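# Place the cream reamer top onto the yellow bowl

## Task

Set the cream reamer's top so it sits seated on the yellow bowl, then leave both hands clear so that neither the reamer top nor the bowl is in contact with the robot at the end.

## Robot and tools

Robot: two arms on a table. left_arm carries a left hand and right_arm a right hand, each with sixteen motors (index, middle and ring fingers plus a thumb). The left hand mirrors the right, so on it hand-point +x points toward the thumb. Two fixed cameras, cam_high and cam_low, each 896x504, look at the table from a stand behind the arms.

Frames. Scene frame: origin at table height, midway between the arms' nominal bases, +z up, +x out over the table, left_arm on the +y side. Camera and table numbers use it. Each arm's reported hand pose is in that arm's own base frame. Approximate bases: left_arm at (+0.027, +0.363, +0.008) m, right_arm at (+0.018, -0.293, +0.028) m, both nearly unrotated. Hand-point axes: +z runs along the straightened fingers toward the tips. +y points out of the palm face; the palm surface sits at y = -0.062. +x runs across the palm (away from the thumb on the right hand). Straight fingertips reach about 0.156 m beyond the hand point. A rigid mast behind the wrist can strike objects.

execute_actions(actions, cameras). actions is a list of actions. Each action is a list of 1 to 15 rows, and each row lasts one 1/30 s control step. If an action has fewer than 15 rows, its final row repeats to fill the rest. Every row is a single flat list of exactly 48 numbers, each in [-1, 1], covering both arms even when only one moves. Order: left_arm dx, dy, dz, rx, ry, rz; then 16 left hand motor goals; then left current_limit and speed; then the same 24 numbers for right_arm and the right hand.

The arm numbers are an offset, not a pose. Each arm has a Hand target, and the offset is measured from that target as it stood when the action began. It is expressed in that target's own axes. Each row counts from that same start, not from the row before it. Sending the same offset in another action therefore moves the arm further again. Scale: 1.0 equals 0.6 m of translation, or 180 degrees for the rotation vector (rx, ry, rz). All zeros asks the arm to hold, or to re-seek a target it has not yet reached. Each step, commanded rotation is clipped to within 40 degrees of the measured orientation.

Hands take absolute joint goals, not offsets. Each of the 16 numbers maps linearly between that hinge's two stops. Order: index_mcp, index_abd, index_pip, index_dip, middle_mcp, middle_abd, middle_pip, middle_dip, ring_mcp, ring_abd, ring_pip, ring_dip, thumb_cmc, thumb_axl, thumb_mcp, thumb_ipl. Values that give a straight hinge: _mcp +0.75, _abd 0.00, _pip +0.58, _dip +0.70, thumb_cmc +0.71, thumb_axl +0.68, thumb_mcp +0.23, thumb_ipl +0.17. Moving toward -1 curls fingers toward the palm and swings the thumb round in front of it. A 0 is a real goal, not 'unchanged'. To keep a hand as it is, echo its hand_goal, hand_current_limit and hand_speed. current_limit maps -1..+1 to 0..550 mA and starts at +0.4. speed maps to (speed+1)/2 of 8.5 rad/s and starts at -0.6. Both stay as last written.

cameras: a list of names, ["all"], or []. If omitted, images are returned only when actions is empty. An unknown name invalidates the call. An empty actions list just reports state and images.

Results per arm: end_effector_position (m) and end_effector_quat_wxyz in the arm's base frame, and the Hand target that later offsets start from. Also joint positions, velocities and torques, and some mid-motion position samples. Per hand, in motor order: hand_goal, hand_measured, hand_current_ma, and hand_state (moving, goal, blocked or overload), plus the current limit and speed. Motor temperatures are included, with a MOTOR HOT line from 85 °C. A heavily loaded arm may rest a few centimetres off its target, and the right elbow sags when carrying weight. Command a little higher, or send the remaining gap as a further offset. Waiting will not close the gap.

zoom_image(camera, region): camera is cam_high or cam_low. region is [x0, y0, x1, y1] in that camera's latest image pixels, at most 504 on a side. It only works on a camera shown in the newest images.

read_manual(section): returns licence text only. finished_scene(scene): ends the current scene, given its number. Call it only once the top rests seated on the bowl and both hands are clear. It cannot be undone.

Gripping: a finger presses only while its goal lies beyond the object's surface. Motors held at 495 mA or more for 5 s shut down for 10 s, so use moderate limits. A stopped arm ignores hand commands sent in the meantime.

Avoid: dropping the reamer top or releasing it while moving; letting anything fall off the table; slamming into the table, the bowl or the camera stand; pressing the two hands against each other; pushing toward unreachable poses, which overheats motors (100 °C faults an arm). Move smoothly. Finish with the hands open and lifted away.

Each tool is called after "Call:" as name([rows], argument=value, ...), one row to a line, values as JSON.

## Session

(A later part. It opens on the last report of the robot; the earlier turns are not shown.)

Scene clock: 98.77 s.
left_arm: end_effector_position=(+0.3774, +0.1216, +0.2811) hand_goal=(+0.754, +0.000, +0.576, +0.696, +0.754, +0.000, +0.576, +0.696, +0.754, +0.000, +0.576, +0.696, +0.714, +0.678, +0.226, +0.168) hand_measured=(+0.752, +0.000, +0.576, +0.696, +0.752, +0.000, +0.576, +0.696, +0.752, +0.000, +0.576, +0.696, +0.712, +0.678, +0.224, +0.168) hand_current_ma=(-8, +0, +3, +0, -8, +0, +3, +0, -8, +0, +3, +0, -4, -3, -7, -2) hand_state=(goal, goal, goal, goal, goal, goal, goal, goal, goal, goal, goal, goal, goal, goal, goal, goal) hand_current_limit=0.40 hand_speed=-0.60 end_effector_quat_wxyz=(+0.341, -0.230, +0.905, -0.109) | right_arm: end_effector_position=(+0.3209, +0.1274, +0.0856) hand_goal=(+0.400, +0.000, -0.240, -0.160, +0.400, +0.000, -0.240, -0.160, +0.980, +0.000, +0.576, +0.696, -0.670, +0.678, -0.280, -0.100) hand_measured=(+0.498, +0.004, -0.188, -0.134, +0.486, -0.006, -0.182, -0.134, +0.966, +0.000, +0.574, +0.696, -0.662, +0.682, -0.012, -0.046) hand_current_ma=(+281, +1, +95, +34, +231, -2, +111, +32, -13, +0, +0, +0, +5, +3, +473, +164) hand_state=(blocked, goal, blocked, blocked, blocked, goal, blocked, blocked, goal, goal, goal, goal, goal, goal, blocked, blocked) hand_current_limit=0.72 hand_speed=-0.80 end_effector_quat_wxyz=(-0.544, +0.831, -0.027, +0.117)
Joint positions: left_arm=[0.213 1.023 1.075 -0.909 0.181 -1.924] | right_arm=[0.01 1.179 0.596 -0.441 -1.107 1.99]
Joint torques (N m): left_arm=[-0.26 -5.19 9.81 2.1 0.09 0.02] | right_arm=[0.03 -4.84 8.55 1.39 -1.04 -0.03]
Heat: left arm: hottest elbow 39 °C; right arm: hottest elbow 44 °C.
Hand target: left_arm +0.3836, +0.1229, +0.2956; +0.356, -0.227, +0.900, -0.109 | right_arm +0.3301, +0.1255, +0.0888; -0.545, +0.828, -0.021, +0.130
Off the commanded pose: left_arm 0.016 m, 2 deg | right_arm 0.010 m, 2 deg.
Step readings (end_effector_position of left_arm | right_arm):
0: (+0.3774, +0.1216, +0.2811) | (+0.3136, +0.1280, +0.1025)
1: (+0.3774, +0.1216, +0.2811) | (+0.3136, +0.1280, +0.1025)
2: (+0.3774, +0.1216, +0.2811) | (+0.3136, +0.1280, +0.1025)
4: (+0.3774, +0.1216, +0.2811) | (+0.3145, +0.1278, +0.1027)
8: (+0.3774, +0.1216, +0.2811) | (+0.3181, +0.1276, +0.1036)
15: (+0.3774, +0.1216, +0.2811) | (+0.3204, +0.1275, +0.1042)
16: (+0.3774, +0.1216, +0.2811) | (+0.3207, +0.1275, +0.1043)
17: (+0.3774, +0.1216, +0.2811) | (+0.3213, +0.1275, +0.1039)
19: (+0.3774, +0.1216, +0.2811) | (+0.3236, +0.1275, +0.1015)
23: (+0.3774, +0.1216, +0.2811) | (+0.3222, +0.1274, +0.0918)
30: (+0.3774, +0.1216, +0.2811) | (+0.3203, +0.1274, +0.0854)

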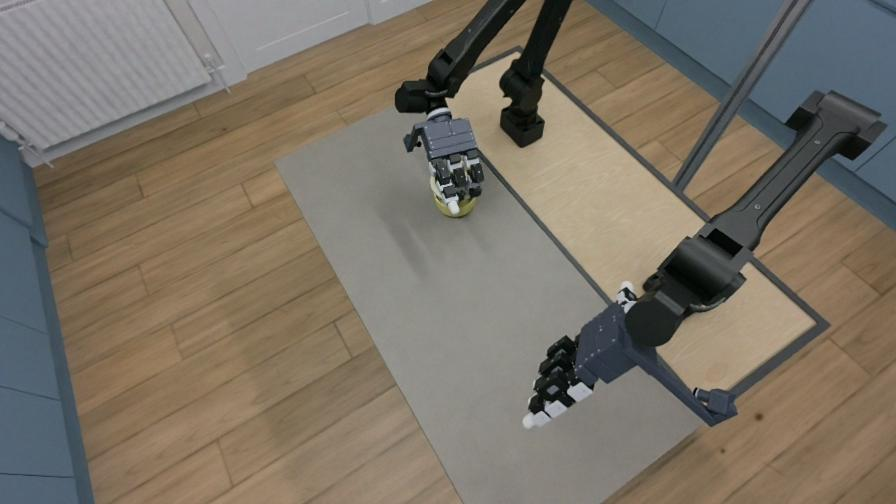

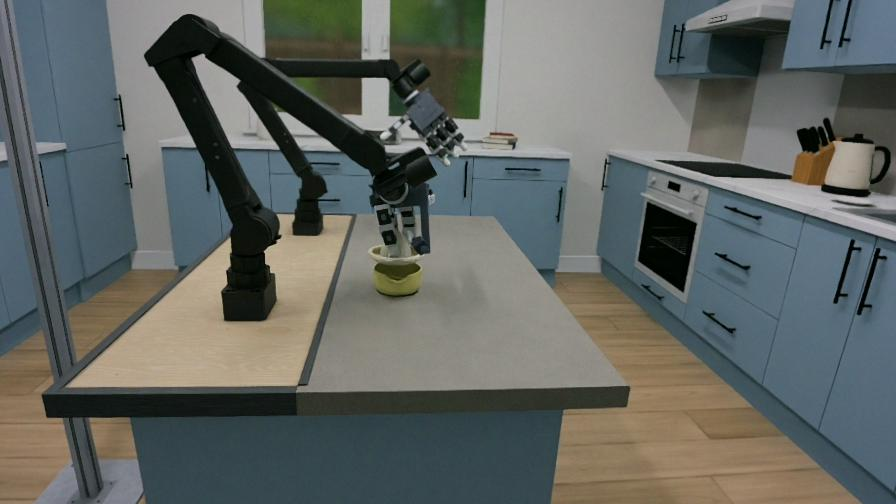

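Call:
execute_actions([
  [[0,0,0,0,0,0,0.754,0,0.576,0.696,0.754,0,0.576,0.696,0.754,0,0.576,0.696,0.714,0.678,0.226,0.168,0.4,-0.6,-0.0043,0.0235,0.021,0.0017,0.0039,-0.0086,0.4,0,-0.24,-0.16,0.4,0,-0.24,-0.16,0.98,0,0.576,0.696,-0.67,0.678,-0.28,-0.1,0.72,-0.8]],
], cameras=["all"])

Call:
zoom_image(camera="cam_low", region=[364, 228, 432, 296])

Call:
zoom_image(camera="cam_high", region=[424, 170, 484, 222])

Scene clock: 100.70 s.
left_arm: end_effector_position=(+0.3774, +0.1216, +0.2811) hand_goal=(+0.754, +0.000, +0.576, +0.696, +0.754, +0.000, +0.576, +0.696, +0.754, +0.000, +0.576, +0.696, +0.714, +0.678, +0.226, +0.168) hand_measured=(+0.752, +0.000, +0.576, +0.696, +0.752, +0.000, +0.576, +0.696, +0.752, +0.000, +0.576, +0.696, +0.712, +0.678, +0.224, +0.168) hand_current_ma=(-8, +0, +3, +0, -8, +0, +3, +0, -8, +0, +3, +0, -4, -3, -7, -2) hand_state=(goal, goal, goal, goal, goal, goal, goal, goal, goal, goal, goal, goal, goal, goal, goal, goal) hand_current_limit=0.40 hand_speed=-0.60 end_effector_quat_wxyz=(+0.341, -0.230, +0.905, -0.109) | right_arm: end_effector_position=(+0.3270, +0.1282, +0.0688) hand_goal=(+0.400, +0.000, -0.240, -0.160, +0.400, +0.000, -0.240, -0.160, +0.980, +0.000, +0.576, +0.696, -0.670, +0.678, -0.280, -0.100) hand_measured=(+0.498, +0.004, -0.188, -0.134, +0.486, -0.006, -0.182, -0.134, +0.966, +0.000, +0.574, +0.696, -0.662, +0.682, -0.012, -0.046) hand_current_ma=(+281, +1, +95, +34, +230, -2, +111, +32, -13, +0, +0, +0, +5, +3, +473, +164) hand_state=(blocked, goal, blocked, blocked, blocked, goal, blocked, blocked, goal, goal, goal, goal, goal, goal, blocked, blocked) hand_current_limit=0.72 hand_speed=-0.80 end_effector_quat_wxyz=(-0.543, +0.828, -0.018, +0.138)
Joint positions: left_arm=[0.213 1.023 1.075 -0.909 0.181 -1.924] | right_arm=[0.014 1.206 0.55 -0.303 -1.099 2.01]
Joint torques (N m): left_arm=[-0.26 -5.19 9.81 2.11 0.09 0.02] | right_arm=[1.26 -5.19 8.05 1.42 -0.81 0.13]
Heat: left arm: hottest elbow 39 °C; right arm: hottest elbow 44 °C.
Hand target: left_arm +0.3836, +0.1229, +0.2956; +0.356, -0.227, +0.900, -0.109 | right_arm +0.3322, +0.1316, +0.0710; -0.545, +0.826, -0.013, +0.142
Off the commanded pose: left_arm 0.016 m, 2 deg | right_arm 0.006 m, 1 deg.
Step readings (end_effector_position of left_arm | right_arm):
0: (+0.3774, +0.1216, +0.2811) | (+0.3210, +0.1274, +0.0857)
1: (+0.3774, +0.1216, +0.2811) | (+0.3213, +0.1274, +0.0858)
2: (+0.3774, +0.1216, +0.2811) | (+0.3223, +0.1274, +0.0853)
4: (+0.3774, +0.1216, +0.2811) | (+0.3254, +0.1274, +0.0827)
8: (+0.3774, +0.1216, +0.2811) | (+0.3264, +0.1271, +0.0735)
15: (+0.3774, +0.1216, +0.2811) | (+0.3262, +0.1279, +0.0683)

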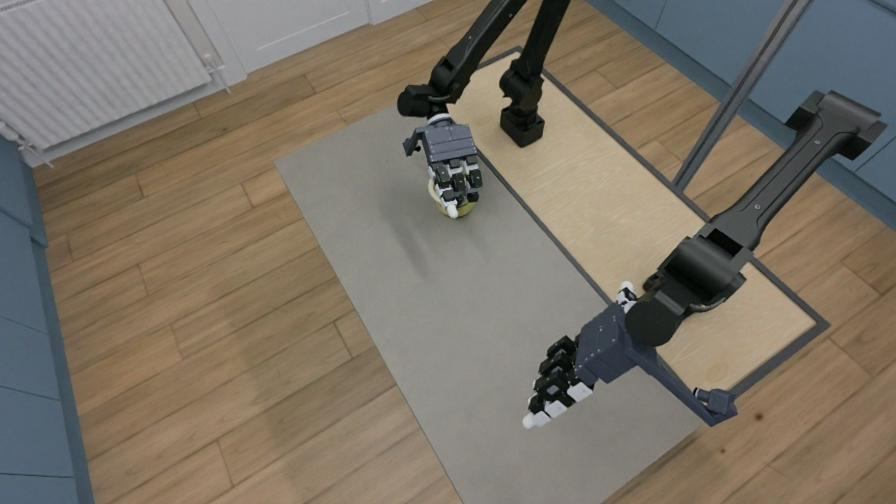

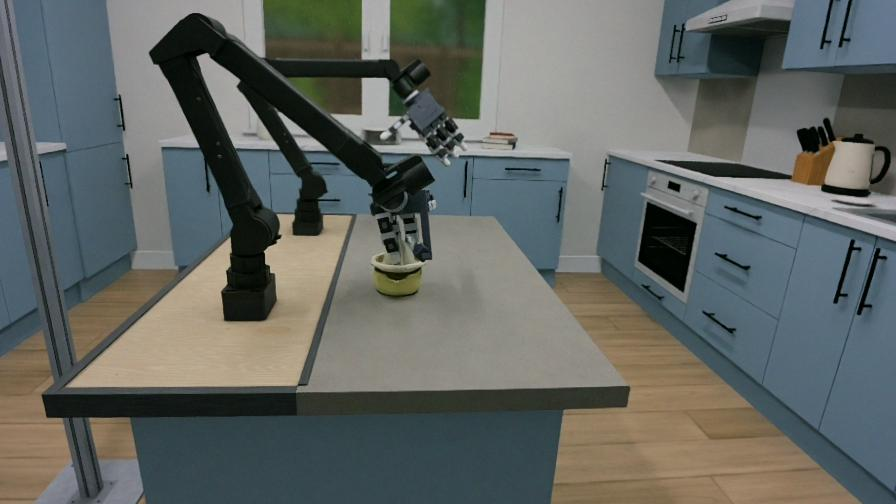

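Scaled by 7.412.

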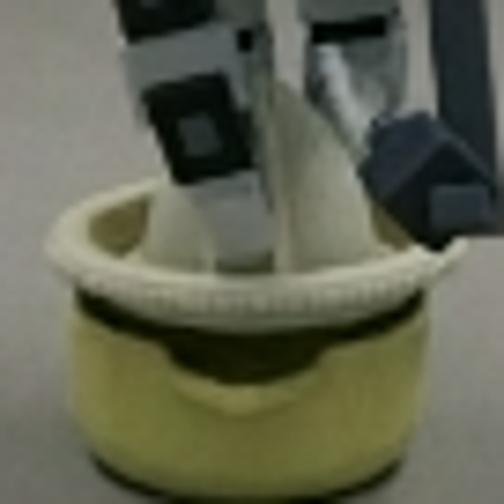

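Scaled by 8.400.

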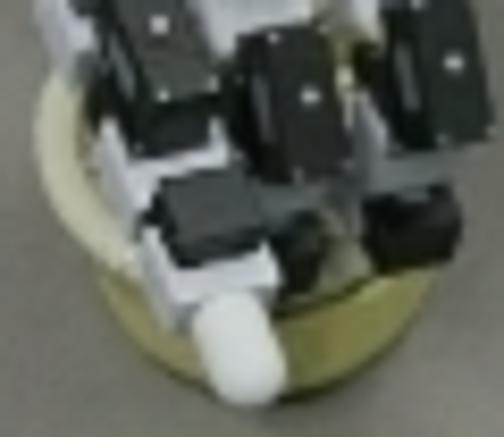

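Call:
zoom_image(camera="cam_high", region=[424, 176, 448, 206])

Call:
zoom_image(camera="cam_high", region=[452, 190, 482, 220])

Scaled by 16.800.

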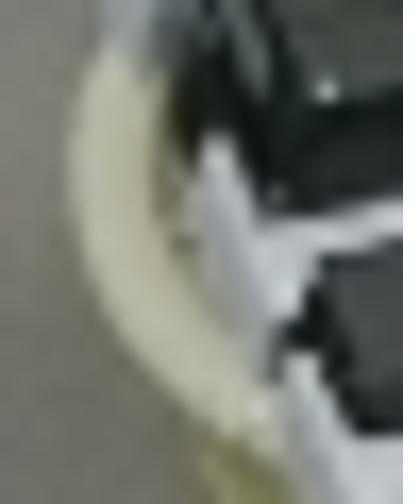

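Scaled by 16.800.

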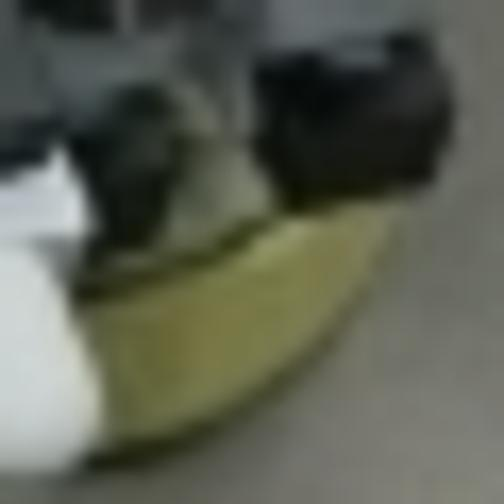

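Call:
execute_actions([
  [[0,0,0,0,0,0,0.754,0,0.576,0.696,0.754,0,0.576,0.696,0.754,0,0.576,0.696,0.714,0.678,0.226,0.168,0.4,-0.6,-0.0085,0.0132,0.0078,0,0,0,0.4,0,-0.24,-0.16,0.4,0,-0.24,-0.16,0.98,0,0.576,0.696,-0.67,0.678,-0.28,-0.1,0.72,-0.8]],
], cameras=["all"])

Call:
zoom_image(camera="cam_low", region=[364, 228, 432, 296])

Call:
zoom_image(camera="cam_high", region=[424, 176, 484, 222])

Scene clock: 104.33 s.
left_arm: end_effector_position=(+0.3774, +0.1216, +0.2811) hand_goal=(+0.754, +0.000, +0.576, +0.696, +0.754, +0.000, +0.576, +0.696, +0.754, +0.000, +0.576, +0.696, +0.714, +0.678, +0.226, +0.168) hand_measured=(+0.752, +0.000, +0.576, +0.696, +0.752, +0.000, +0.576, +0.696, +0.752, +0.000, +0.576, +0.696, +0.712, +0.678, +0.224, +0.168) hand_current_ma=(-8, +0, +3, +0, -8, +0, +3, +0, -8, +0, +3, +0, -4, -3, -7, -2) hand_state=(goal, goal, goal, goal, goal, goal, goal, goal, goal, goal, goal, goal, goal, goal, goal, goal) hand_current_limit=0.40 hand_speed=-0.60 end_effector_quat_wxyz=(+0.341, -0.230, +0.905, -0.109) | right_arm: end_effector_position=(+0.3250, +0.1301, +0.0599) hand_goal=(+0.400, +0.000, -0.240, -0.160, +0.400, +0.000, -0.240, -0.160, +0.980, +0.000, +0.576, +0.696, -0.670, +0.678, -0.280, -0.100) hand_measured=(+0.498, +0.004, -0.188, -0.134, +0.486, -0.006, -0.182, -0.136, +0.966, +0.000, +0.574, +0.696, -0.662, +0.682, -0.012, -0.046) hand_current_ma=(+278, +2, +95, +34, +226, -2, +111, +30, -13, +0, +0, +0, +6, +3, +473, +164) hand_state=(blocked, goal, blocked, blocked, blocked, goal, blocked, blocked, goal, goal, goal, goal, goal, goal, blocked, blocked) hand_current_limit=0.72 hand_speed=-0.80 end_effector_quat_wxyz=(-0.543, +0.828, -0.017, +0.140)
Joint positions: left_arm=[0.213 1.023 1.075 -0.909 0.181 -1.924] | right_arm=[0.021 1.22 0.529 -0.254 -1.095 2.023]
Joint torques (N m): left_arm=[-0.21 -5.19 9.8 2.11 0.09 0.02] | right_arm=[0.79 -5.36 7.94 1.69 -0.85 0.1]
Heat: left arm: hottest elbow 39 °C; right arm: hottest elbow 44 °C.
Hand target: left_arm +0.3836, +0.1229, +0.2956; +0.356, -0.227, +0.900, -0.109 | right_arm +0.3295, +0.1334, +0.0609; -0.545, +0.826, -0.013, +0.142
Off the commanded pose: left_arm 0.016 m, 2 deg | right_arm 0.006 m, 1 deg.
Step readings (end_effector_position of left_arm | right_arm):
0: (+0.3774, +0.1216, +0.2811) | (+0.3270, +0.1282, +0.0688)
1: (+0.3774, +0.1216, +0.2811) | (+0.3271, +0.1281, +0.0688)
2: (+0.3774, +0.1216, +0.2811) | (+0.3273, +0.1282, +0.0685)
4: (+0.3774, +0.1216, +0.2811) | (+0.3278, +0.1286, +0.0672)
8: (+0.3774, +0.1216, +0.2811) | (+0.3254, +0.1296, +0.0619)
15: (+0.3774, +0.1216, +0.2811) | (+0.3249, +0.1301, +0.0598)

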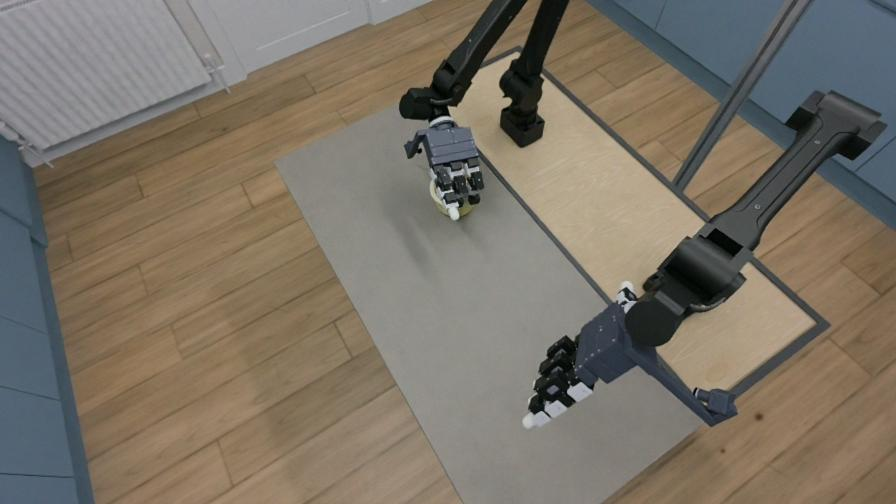

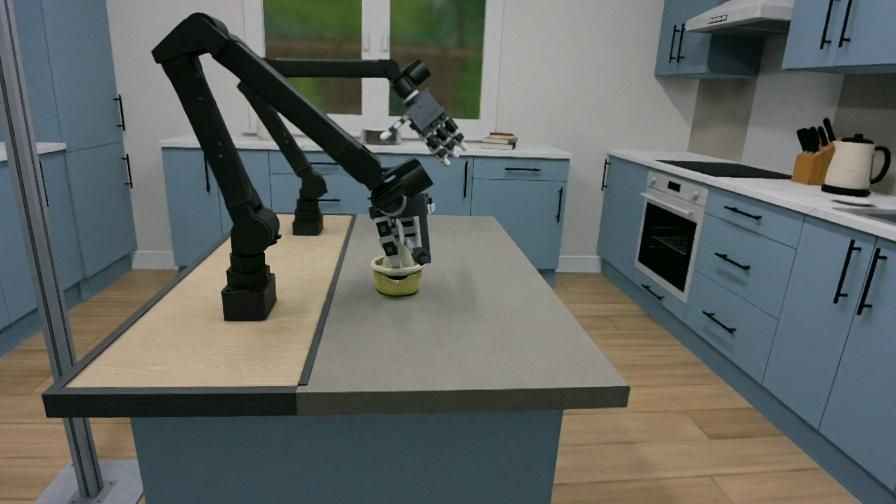

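Scaled by 7.412.

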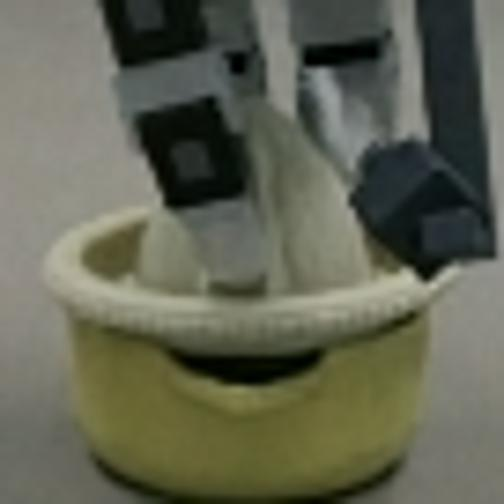

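Scaled by 8.400.

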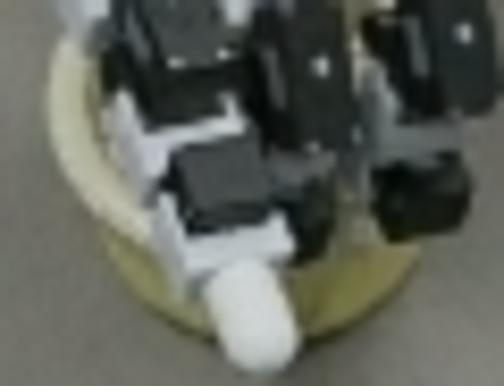

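Call:
execute_actions([
  [[0,0,0,0,0,0,0.754,0,0.576,0.696,0.754,0,0.576,0.696,0.754,0,0.576,0.696,0.714,0.678,0.226,0.168,0.4,-0.6,-0.0037,0.0125,0.0077,0,0,0,0.4,0,-0.24,-0.16,0.4,0,-0.24,-0.16,0.98,0,0.576,0.696,-0.67,0.678,-0.28,-0.1,0.72,-0.8]],
], cameras=["all"])

Call:
zoom_image(camera="cam_low", region=[364, 228, 432, 296])

Call:
zoom_image(camera="cam_high", region=[424, 176, 484, 222])

Scene clock: 105.67 s.
left_arm: end_effector_position=(+0.3774, +0.1216, +0.2811) hand_goal=(+0.754, +0.000, +0.576, +0.696, +0.754, +0.000, +0.576, +0.696, +0.754, +0.000, +0.576, +0.696, +0.714, +0.678, +0.226, +0.168) hand_measured=(+0.752, +0.000, +0.576, +0.696, +0.752, +0.000, +0.576, +0.696, +0.752, +0.000, +0.576, +0.696, +0.712, +0.678, +0.224, +0.168) hand_current_ma=(-8, +0, +3, +0, -8, +0, +3, +0, -8, +0, +3, +0, -4, -3, -7, -2) hand_state=(goal, goal, goal, goal, goal, goal, goal, goal, goal, goal, goal, goal, goal, goal, goal, goal) hand_current_limit=0.40 hand_speed=-0.60 end_effector_quat_wxyz=(+0.341, -0.230, +0.905, -0.109) | right_arm: end_effector_position=(+0.3302, +0.1321, +0.0586) hand_goal=(+0.400, +0.000, -0.240, -0.160, +0.400, +0.000, -0.240, -0.160, +0.980, +0.000, +0.576, +0.696, -0.670, +0.678, -0.280, -0.100) hand_measured=(+0.496, +0.006, -0.188, -0.136, +0.486, -0.006, -0.182, -0.140, +0.966, +0.000, +0.574, +0.696, -0.662, +0.682, -0.012, -0.046) hand_current_ma=(+269, +3, +95, +31, +226, -2, +111, +22, -13, +0, +0, +0, +5, +3, +473, +164) hand_state=(blocked, goal, blocked, blocked, blocked, goal, blocked, goal, goal, goal, goal, goal, goal, goal, blocked, blocked) hand_current_limit=0.72 hand_speed=-0.80 end_effector_quat_wxyz=(-0.545, +0.825, -0.012, +0.148)
Joint positions: left_arm=[0.213 1.023 1.075 -0.909 0.181 -1.924] | right_arm=[0.025 1.231 0.524 -0.207 -1.096 2.035]
Joint torques (N m): left_arm=[-0.26 -5.19 9.81 2.1 0.09 0.02] | right_arm=[0.62 -4.37 7.15 1.58 -0.66 0.15]
Heat: left arm: hottest elbow 39 °C; right arm: hottest elbow 44 °C.
Hand target: left_arm +0.3836, +0.1229, +0.2956; +0.356, -0.227, +0.900, -0.109 | right_arm +0.3296, +0.1349, +0.0520; -0.545, +0.826, -0.013, +0.142
Off the commanded pose: left_arm 0.016 m, 2 deg | right_arm 0.007 m, 1 deg.
Step readings (end_effector_position of left_arm | right_arm):
0: (+0.3774, +0.1216, +0.2811) | (+0.3251, +0.1301, +0.0599)
1: (+0.3774, +0.1216, +0.2811) | (+0.3251, +0.1303, +0.0600)
2: (+0.3774, +0.1216, +0.2811) | (+0.3254, +0.1303, +0.0597)
4: (+0.3774, +0.1216, +0.2811) | (+0.3265, +0.1307, +0.0589)
8: (+0.3774, +0.1216, +0.2811) | (+0.3288, +0.1317, +0.0586)
15: (+0.3774, +0.1216, +0.2811) | (+0.3301, +0.1321, +0.0587)

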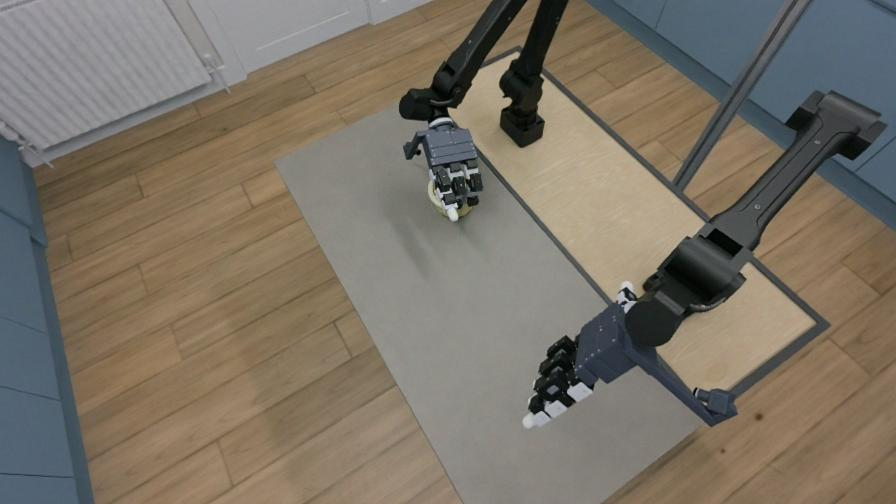

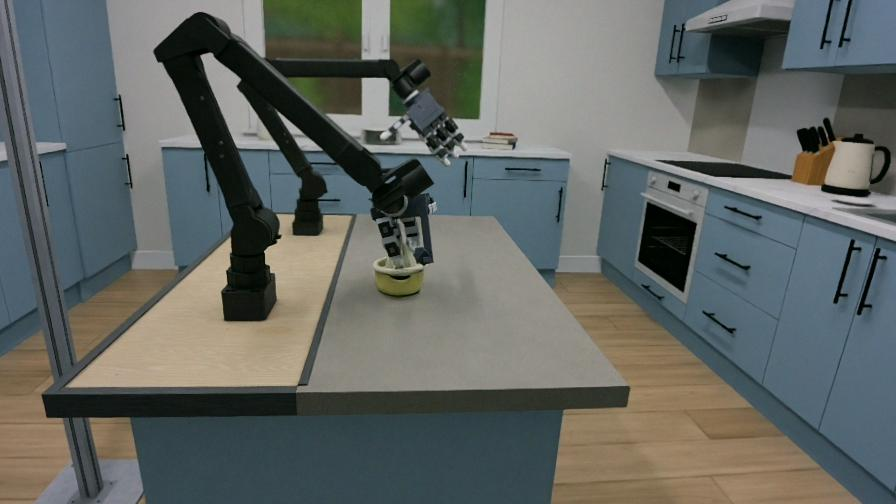

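Scaled by 7.412.

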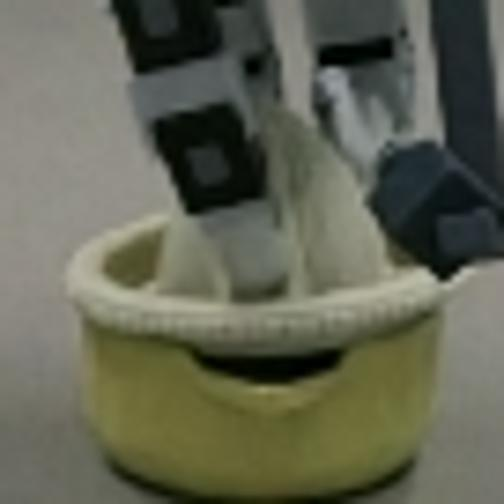

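Scaled by 8.400.

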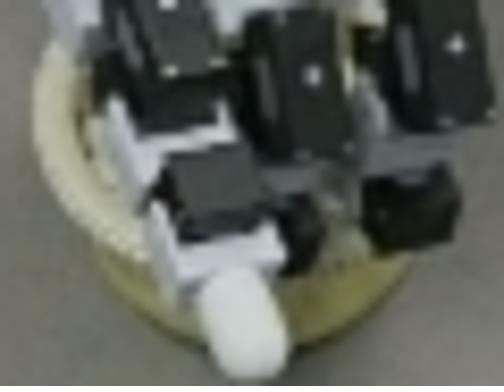

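Call:
zoom_image(camera="cam_low", region=[380, 260, 420, 300])

Call:
zoom_image(camera="cam_low", region=[366, 246, 396, 276])

Call:
zoom_image(camera="cam_high", region=[424, 176, 448, 206])

Call:
zoom_image(camera="cam_high", region=[452, 190, 482, 220])

Scaled by 12.600.

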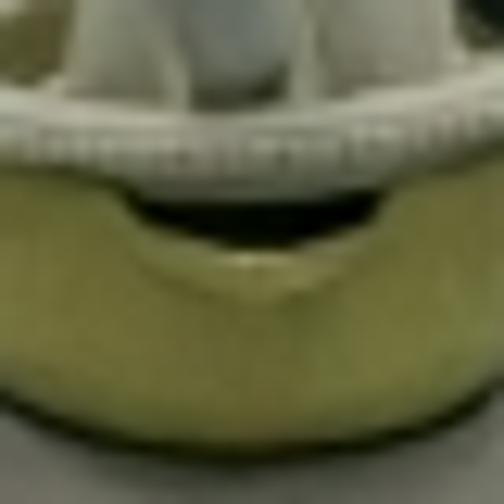

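Scaled by 16.800.

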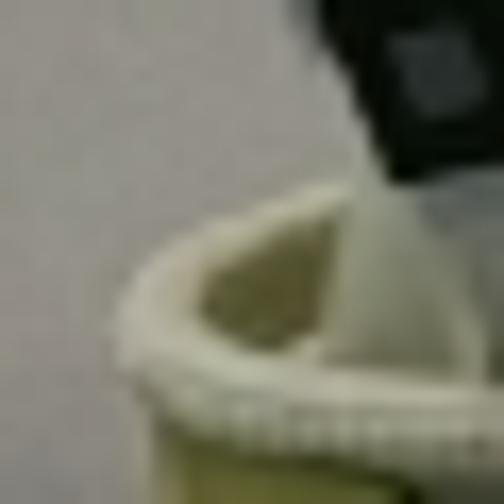

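Scaled by 16.800.

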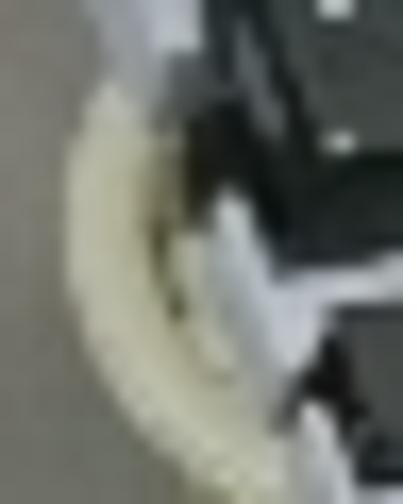

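Scaled by 16.800.

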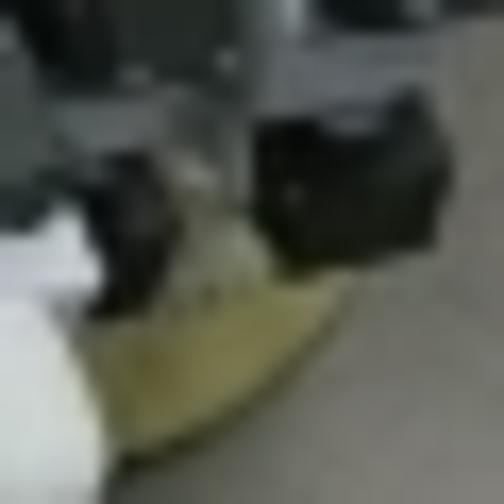

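Call:
execute_actions([
  [[0,0,0,0,0,0,0.754,0,0.576,0.696,0.754,0,0.576,0.696,0.754,0,0.576,0.696,0.714,0.678,0.226,0.168,0.4,-0.6,-0.006,-0.0034,0.0047,0,0,0,0.4,0,-0.24,-0.16,0.4,0,-0.24,-0.16,0.98,0,0.576,0.696,-0.67,0.678,-0.28,-0.1,0.72,-0.8]],
], cameras=["all"])

Call:
zoom_image(camera="cam_low", region=[364, 228, 432, 296])

Call:
zoom_image(camera="cam_low", region=[380, 260, 420, 300])

Call:
zoom_image(camera="cam_high", region=[424, 176, 484, 222])

Scene clock: 115.40 s.
left_arm: end_effector_position=(+0.3774, +0.1216, +0.2811) hand_goal=(+0.754, +0.000, +0.576, +0.696, +0.754, +0.000, +0.576, +0.696, +0.754, +0.000, +0.576, +0.696, +0.714, +0.678, +0.226, +0.168) hand_measured=(+0.752, +0.000, +0.576, +0.696, +0.752, +0.000, +0.576, +0.696, +0.752, +0.000, +0.576, +0.696, +0.712, +0.678, +0.224, +0.168) hand_current_ma=(-8, +0, +3, +0, -8, +0, +3, +0, -8, +0, +3, +0, -4, -3, -7, -2) hand_state=(goal, goal, goal, goal, goal, goal, goal, goal, goal, goal, goal, goal, goal, goal, goal, goal) hand_current_limit=0.40 hand_speed=-0.60 end_effector_quat_wxyz=(+0.341, -0.230, +0.905, -0.109) | right_arm: end_effector_position=(+0.3308, +0.1349, +0.0582) hand_goal=(+0.400, +0.000, -0.240, -0.160, +0.400, +0.000, -0.240, -0.160, +0.980, +0.000, +0.576, +0.696, -0.670, +0.678, -0.280, -0.100) hand_measured=(+0.496, +0.006, -0.188, -0.140, +0.486, -0.006, -0.182, -0.140, +0.966, +0.000, +0.574, +0.696, -0.666, +0.682, -0.012, -0.046) hand_current_ma=(+265, +3, +95, +24, +226, -2, +111, +22, -13, +0, +0, +0, +2, +3, +473, +164) hand_state=(blocked, goal, blocked, blocked, blocked, goal, blocked, goal, goal, goal, goal, goal, goal, goal, blocked, blocked) hand_current_limit=0.72 hand_speed=-0.80 end_effector_quat_wxyz=(-0.545, +0.825, -0.012, +0.150)
Joint positions: left_arm=[0.213 1.023 1.075 -0.909 0.181 -1.924] | right_arm=[0.035 1.231 0.519 -0.181 -1.089 2.054]
Joint torques (N m): left_arm=[-0.21 -5.19 9.83 2.11 0.09 0.02] | right_arm=[1.44 -6.3 6.46 1.37 -0.57 0.13]
Heat: left arm: hottest elbow 39 °C; right arm: hottest elbow 43 °C.
Hand target: left_arm +0.3836, +0.1229, +0.2956; +0.356, -0.227, +0.900, -0.109 | right_arm +0.3265, +0.1389, +0.0520; -0.545, +0.826, -0.013, +0.142
Off the commanded pose: left_arm 0.016 m, 2 deg | right_arm 0.008 m, 1 deg.
Step readings (end_effector_position of left_arm | right_arm):
0: (+0.3774, +0.1216, +0.2811) | (+0.3302, +0.1321, +0.0586)
1: (+0.3774, +0.1216, +0.2811) | (+0.3302, +0.1322, +0.0586)
2: (+0.3774, +0.1216, +0.2811) | (+0.3301, +0.1324, +0.0585)
4: (+0.3774, +0.1216, +0.2811) | (+0.3303, +0.1329, +0.0583)
8: (+0.3774, +0.1216, +0.2811) | (+0.3306, +0.1344, +0.0582)
15: (+0.3774, +0.1216, +0.2811) | (+0.3309, +0.1349, +0.0583)

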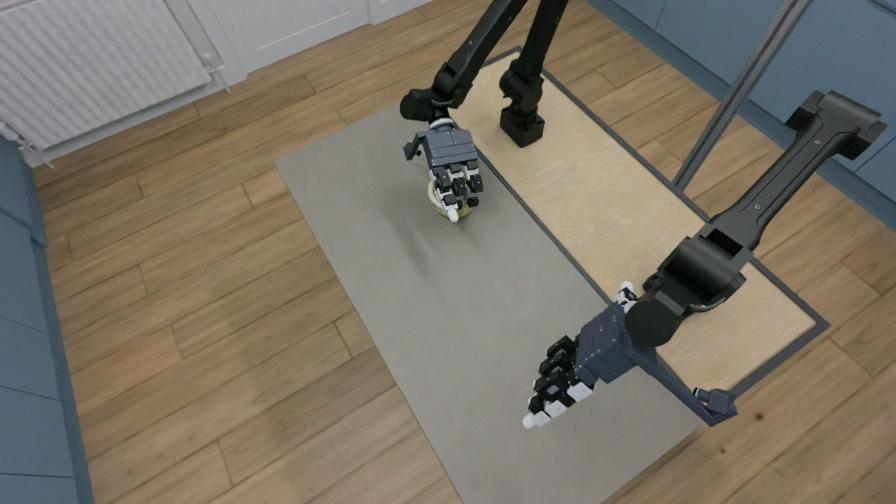

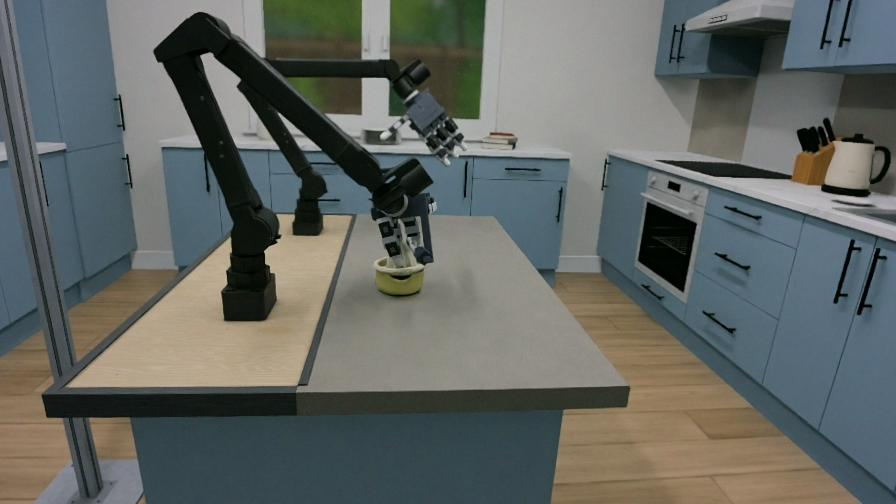

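Scaled by 7.412.

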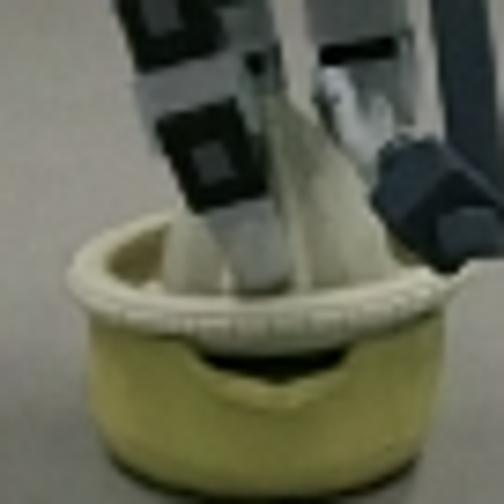

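Scaled by 12.600.

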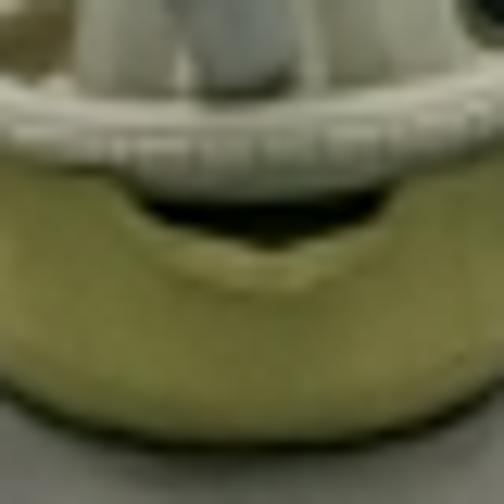

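Scaled by 8.400.

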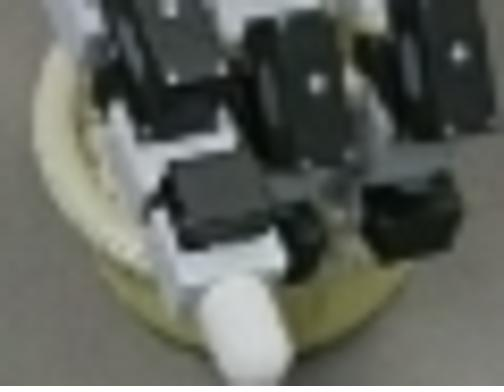

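Call:
execute_actions([
  [[0,0,0,0,0,0,0.754,0,0.576,0.696,0.754,0,0.576,0.696,0.754,0,0.576,0.696,0.714,0.678,0.226,0.168,0.4,-0.6,0.002,-0.009,-0.0035,0,0,0,0.47,0,-0.2,-0.14,0.46,0,-0.2,-0.14,0.98,0,0.576,0.696,-0.67,0.678,-0.08,-0.06,0.5,-0.8]],
  [[0,0,0,0,0,0,0.754,0,0.576,0.696,0.754,0,0.576,0.696,0.754,0,0.576,0.696,0.714,0.678,0.226,0.168,0.4,-0.6,0,0,0,0,0,0,0.5,0,-0.19,-0.14,0.49,0,-0.19,-0.14,0.98,0,0.576,0.696,-0.67,0.678,-0.02,-0.06,0.5,-0.8]],
], cameras=["all"])

Call:
zoom_image(camera="cam_low", region=[364, 228, 432, 296])

Call:
zoom_image(camera="cam_low", region=[380, 260, 420, 300])

Scene clock: 119.27 s.
left_arm: end_effector_position=(+0.3774, +0.1216, +0.2811) hand_goal=(+0.754, +0.000, +0.576, +0.696, +0.754, +0.000, +0.576, +0.696, +0.754, +0.000, +0.576, +0.696, +0.714, +0.678, +0.226, +0.168) hand_measured=(+0.752, +0.000, +0.576, +0.696, +0.752, +0.000, +0.576, +0.696, +0.752, +0.000, +0.576, +0.696, +0.712, +0.678, +0.224, +0.168) hand_current_ma=(-8, +0, +3, +0, -8, +0, +3, +0, -8, +0, +3, +0, -4, -3, -7, -2) hand_state=(goal, goal, goal, goal, goal, goal, goal, goal, goal, goal, goal, goal, goal, goal, goal, goal) hand_current_limit=0.40 hand_speed=-0.60 end_effector_quat_wxyz=(+0.341, -0.230, +0.905, -0.109) | right_arm: end_effector_position=(+0.3306, +0.1354, +0.0583) hand_goal=(+0.500, +0.000, -0.190, -0.140, +0.490, +0.000, -0.190, -0.140, +0.980, +0.000, +0.576, +0.696, -0.670, +0.678, -0.020, -0.060) hand_measured=(+0.502, +0.004, -0.184, -0.138, +0.498, -0.006, -0.178, -0.136, +0.966, +0.000, +0.574, +0.696, -0.668, +0.680, -0.004, -0.042) hand_current_ma=(+1, +2, +4, +1, +6, -3, +9, +1, -13, +0, +0, +0, +1, +1, +25, +29) hand_state=(goal, goal, goal, goal, goal, goal, goal, goal, goal, goal, goal, goal, goal, goal, goal, goal) hand_current_limit=0.50 hand_speed=-0.80 end_effector_quat_wxyz=(-0.545, +0.825, -0.012, +0.149)
Joint positions: left_arm=[0.213 1.023 1.075 -0.909 0.181 -1.924] | right_arm=[0.037 1.23 0.519 -0.181 -1.087 2.056]
Joint torques (N m): left_arm=[-0.15 -5.19 9.81 2.11 0.08 0.01] | right_arm=[1.44 -6.36 7.28 0.62 -0.63 0.1]
Heat: left arm: hottest elbow 40 °C; right arm: hottest elbow 43 °C.
Hand target: left_arm +0.3836, +0.1229, +0.2956; +0.356, -0.227, +0.900, -0.109 | right_arm +0.3264, +0.1390, +0.0579; -0.545, +0.826, -0.013, +0.142
Off the commanded pose: left_arm 0.016 m, 2 deg | right_arm 0.006 m, 1 deg.
Step readings (end_effector_position of left_arm | right_arm):
0: (+0.3774, +0.1216, +0.2811) | (+0.3308, +0.1349, +0.0582)
1: (+0.3774, +0.1216, +0.2811) | (+0.3308, +0.1349, +0.0582)
2: (+0.3774, +0.1216, +0.2811) | (+0.3308, +0.1350, +0.0582)
4: (+0.3774, +0.1216, +0.2811) | (+0.3307, +0.1350, +0.0583)
8: (+0.3774, +0.1216, +0.2811) | (+0.3307, +0.1349, +0.0584)
15: (+0.3774, +0.1216, +0.2811) | (+0.3307, +0.1349, +0.0584)
16: (+0.3774, +0.1216, +0.2811) | (+0.3307, +0.1349, +0.0584)
17: (+0.3774, +0.1216, +0.2811) | (+0.3308, +0.1349, +0.0584)
19: (+0.3774, +0.1216, +0.2811) | (+0.3307, +0.1351, +0.0584)
23: (+0.3774, +0.1216, +0.2811) | (+0.3306, +0.1354, +0.0583)
30: (+0.3774, +0.1216, +0.2811) | (+0.3306, +0.1354, +0.0583)

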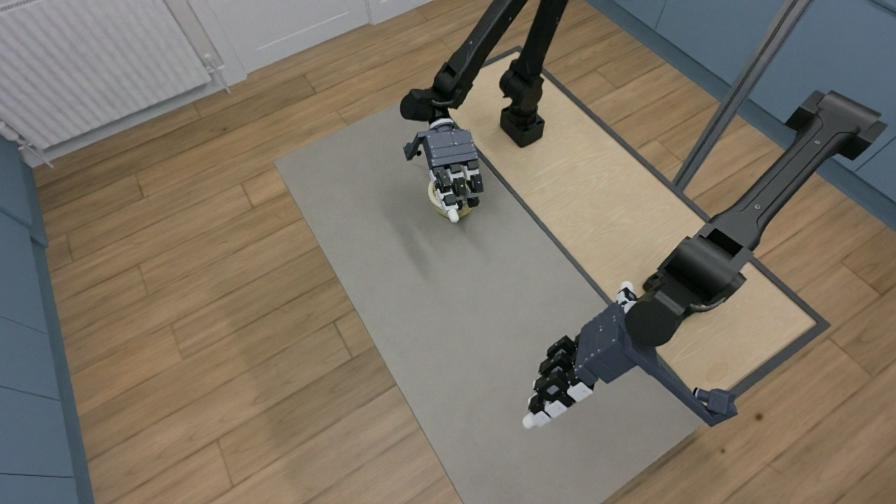

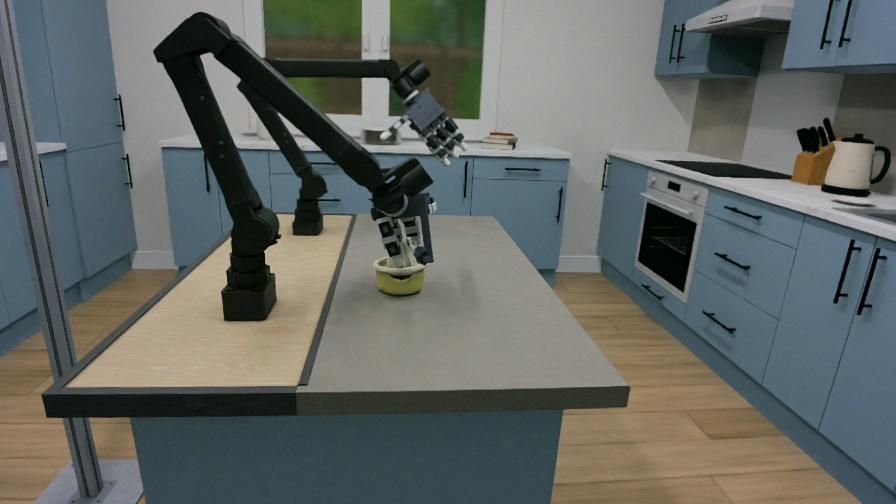

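Scaled by 7.412.

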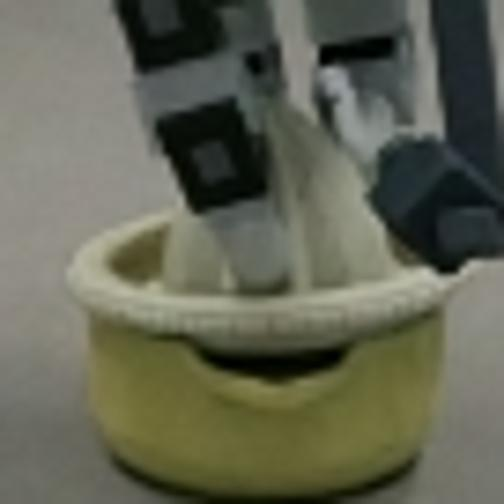

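Scaled by 12.600.

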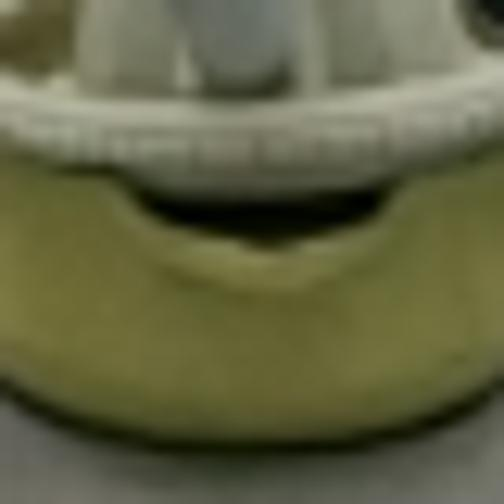

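Call:
execute_actions([
  [[0,0,0,0,0,0,0.754,0,0.576,0.696,0.754,0,0.576,0.696,0.754,0,0.576,0.696,0.714,0.678,0.226,0.168,0.4,-0.6,0,0,0,0,0,0,0.55,0,-0.17,-0.12,0.55,0,-0.17,-0.12,0.98,0,0.576,0.696,-0.67,0.678,0.03,-0.07,0.5,-0.8]],
  [[0,0,0,0,0,0,0.754,0,0.576,0.696,0.754,0,0.576,0.696,0.754,0,0.576,0.696,0.714,0.678,0.226,0.168,0.4,-0.6,0,0,0,0,0,0,0.62,0,-0.16,-0.11,0.62,0,-0.16,-0.11,0.98,0,0.576,0.696,-0.67,0.678,0.07,-0.09,0.5,-0.8]],
], cameras=["all"])

Call:
zoom_image(camera="cam_low", region=[364, 228, 432, 296])

Call:
zoom_image(camera="cam_low", region=[380, 260, 420, 300])

Call:
zoom_image(camera="cam_high", region=[424, 176, 484, 222])

Scene clock: 121.03 s.
left_arm: end_effector_position=(+0.3774, +0.1216, +0.2811) hand_goal=(+0.754, +0.000, +0.576, +0.696, +0.754, +0.000, +0.576, +0.696, +0.754, +0.000, +0.576, +0.696, +0.714, +0.678, +0.226, +0.168) hand_measured=(+0.752, +0.000, +0.576, +0.696, +0.752, +0.000, +0.576, +0.696, +0.752, +0.000, +0.576, +0.696, +0.712, +0.678, +0.224, +0.168) hand_current_ma=(-8, +0, +3, +0, -8, +0, +3, +0, -8, +0, +3, +0, -4, -3, -7, -2) hand_state=(goal, goal, goal, goal, goal, goal, goal, goal, goal, goal, goal, goal, goal, goal, goal, goal) hand_current_limit=0.40 hand_speed=-0.60 end_effector_quat_wxyz=(+0.341, -0.230, +0.905, -0.109) | right_arm: end_effector_position=(+0.3284, +0.1361, +0.0565) hand_goal=(+0.620, +0.000, -0.160, -0.110, +0.620, +0.000, -0.160, -0.110, +0.980, +0.000, +0.576, +0.696, -0.670, +0.678, +0.070, -0.090) hand_measured=(+0.604, +0.004, -0.164, -0.112, +0.604, -0.002, -0.164, -0.112, +0.966, +0.000, +0.574, +0.696, -0.670, +0.680, +0.068, -0.088) hand_current_ma=(-17, +2, -1, -1, -17, -1, -1, -1, -13, +0, +0, +0, +0, +0, -1, +2) hand_state=(goal, goal, goal, goal, goal, goal, goal, goal, goal, goal, goal, goal, goal, goal, goal, goal) hand_current_limit=0.50 hand_speed=-0.80 end_effector_quat_wxyz=(-0.544, +0.826, -0.012, +0.147)
Joint positions: left_arm=[0.213 1.023 1.075 -0.909 0.181 -1.924] | right_arm=[0.04 1.23 0.515 -0.181 -1.085 2.057]
Joint torques (N m): left_arm=[-0.26 -5.19 9.81 2.11 0.09 0.02] | right_arm=[1.03 -6.42 7.42 0.49 -0.79 0.11]
Heat: left arm: hottest elbow 40 °C; right arm: hottest elbow 43 °C.
Hand target: left_arm +0.3836, +0.1229, +0.2956; +0.356, -0.227, +0.900, -0.109 | right_arm +0.3264, +0.1391, +0.0580; -0.545, +0.826, -0.013, +0.142
Off the commanded pose: left_arm 0.016 m, 2 deg | right_arm 0.004 m, 1 deg.
Step readings (end_effector_position of left_arm | right_arm):
0: (+0.3774, +0.1216, +0.2811) | (+0.3306, +0.1354, +0.0583)
1: (+0.3774, +0.1216, +0.2811) | (+0.3306, +0.1353, +0.0582)
2: (+0.3774, +0.1216, +0.2811) | (+0.3307, +0.1352, +0.0582)
4: (+0.3774, +0.1216, +0.2811) | (+0.3298, +0.1353, +0.0573)
8: (+0.3774, +0.1216, +0.2811) | (+0.3285, +0.1360, +0.0565)
15: (+0.3774, +0.1216, +0.2811) | (+0.3285, +0.1360, +0.0565)
16: (+0.3774, +0.1216, +0.2811) | (+0.3285, +0.1360, +0.0565)
17: (+0.3774, +0.1216, +0.2811) | (+0.3285, +0.1360, +0.0565)
19: (+0.3774, +0.1216, +0.2811) | (+0.3284, +0.1360, +0.0565)
23: (+0.3774, +0.1216, +0.2811) | (+0.3284, +0.1361, +0.0565)
30: (+0.3774, +0.1216, +0.2811) | (+0.3284, +0.1361, +0.0565)

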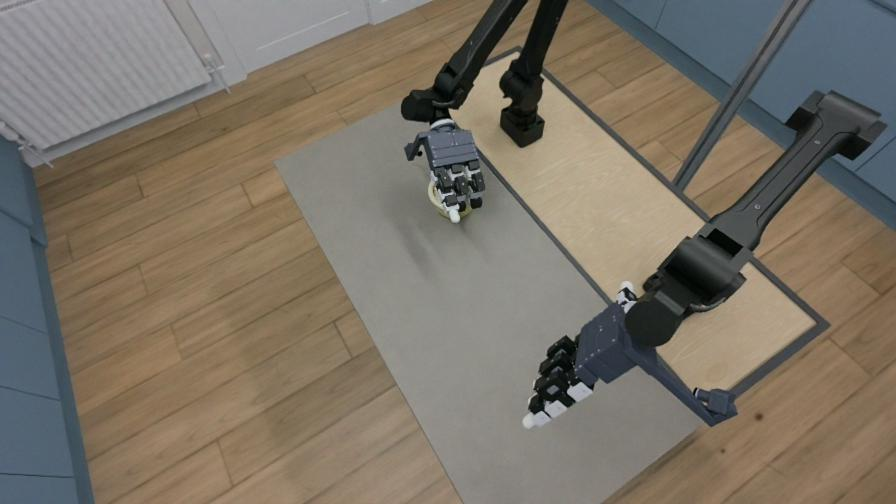

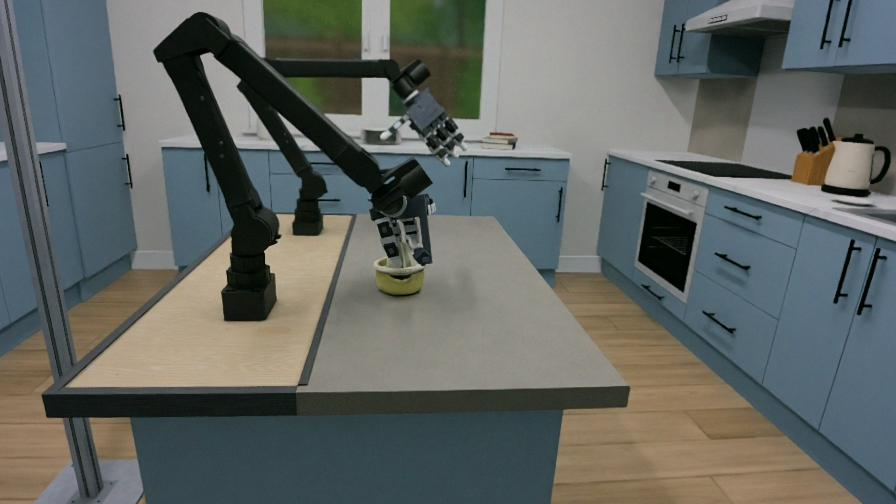

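Scaled by 7.412.

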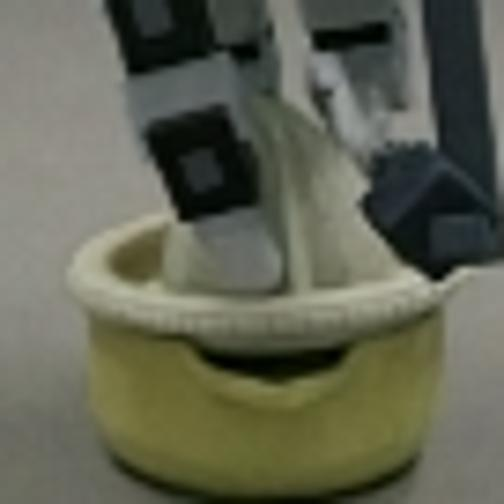

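Scaled by 12.600.

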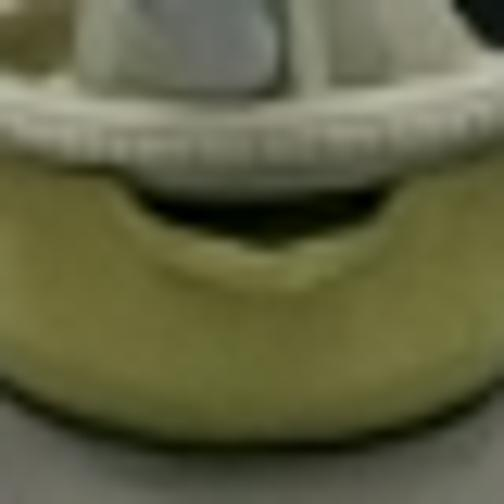

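Scaled by 8.400.

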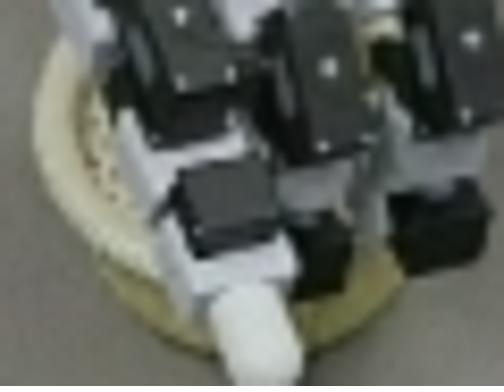

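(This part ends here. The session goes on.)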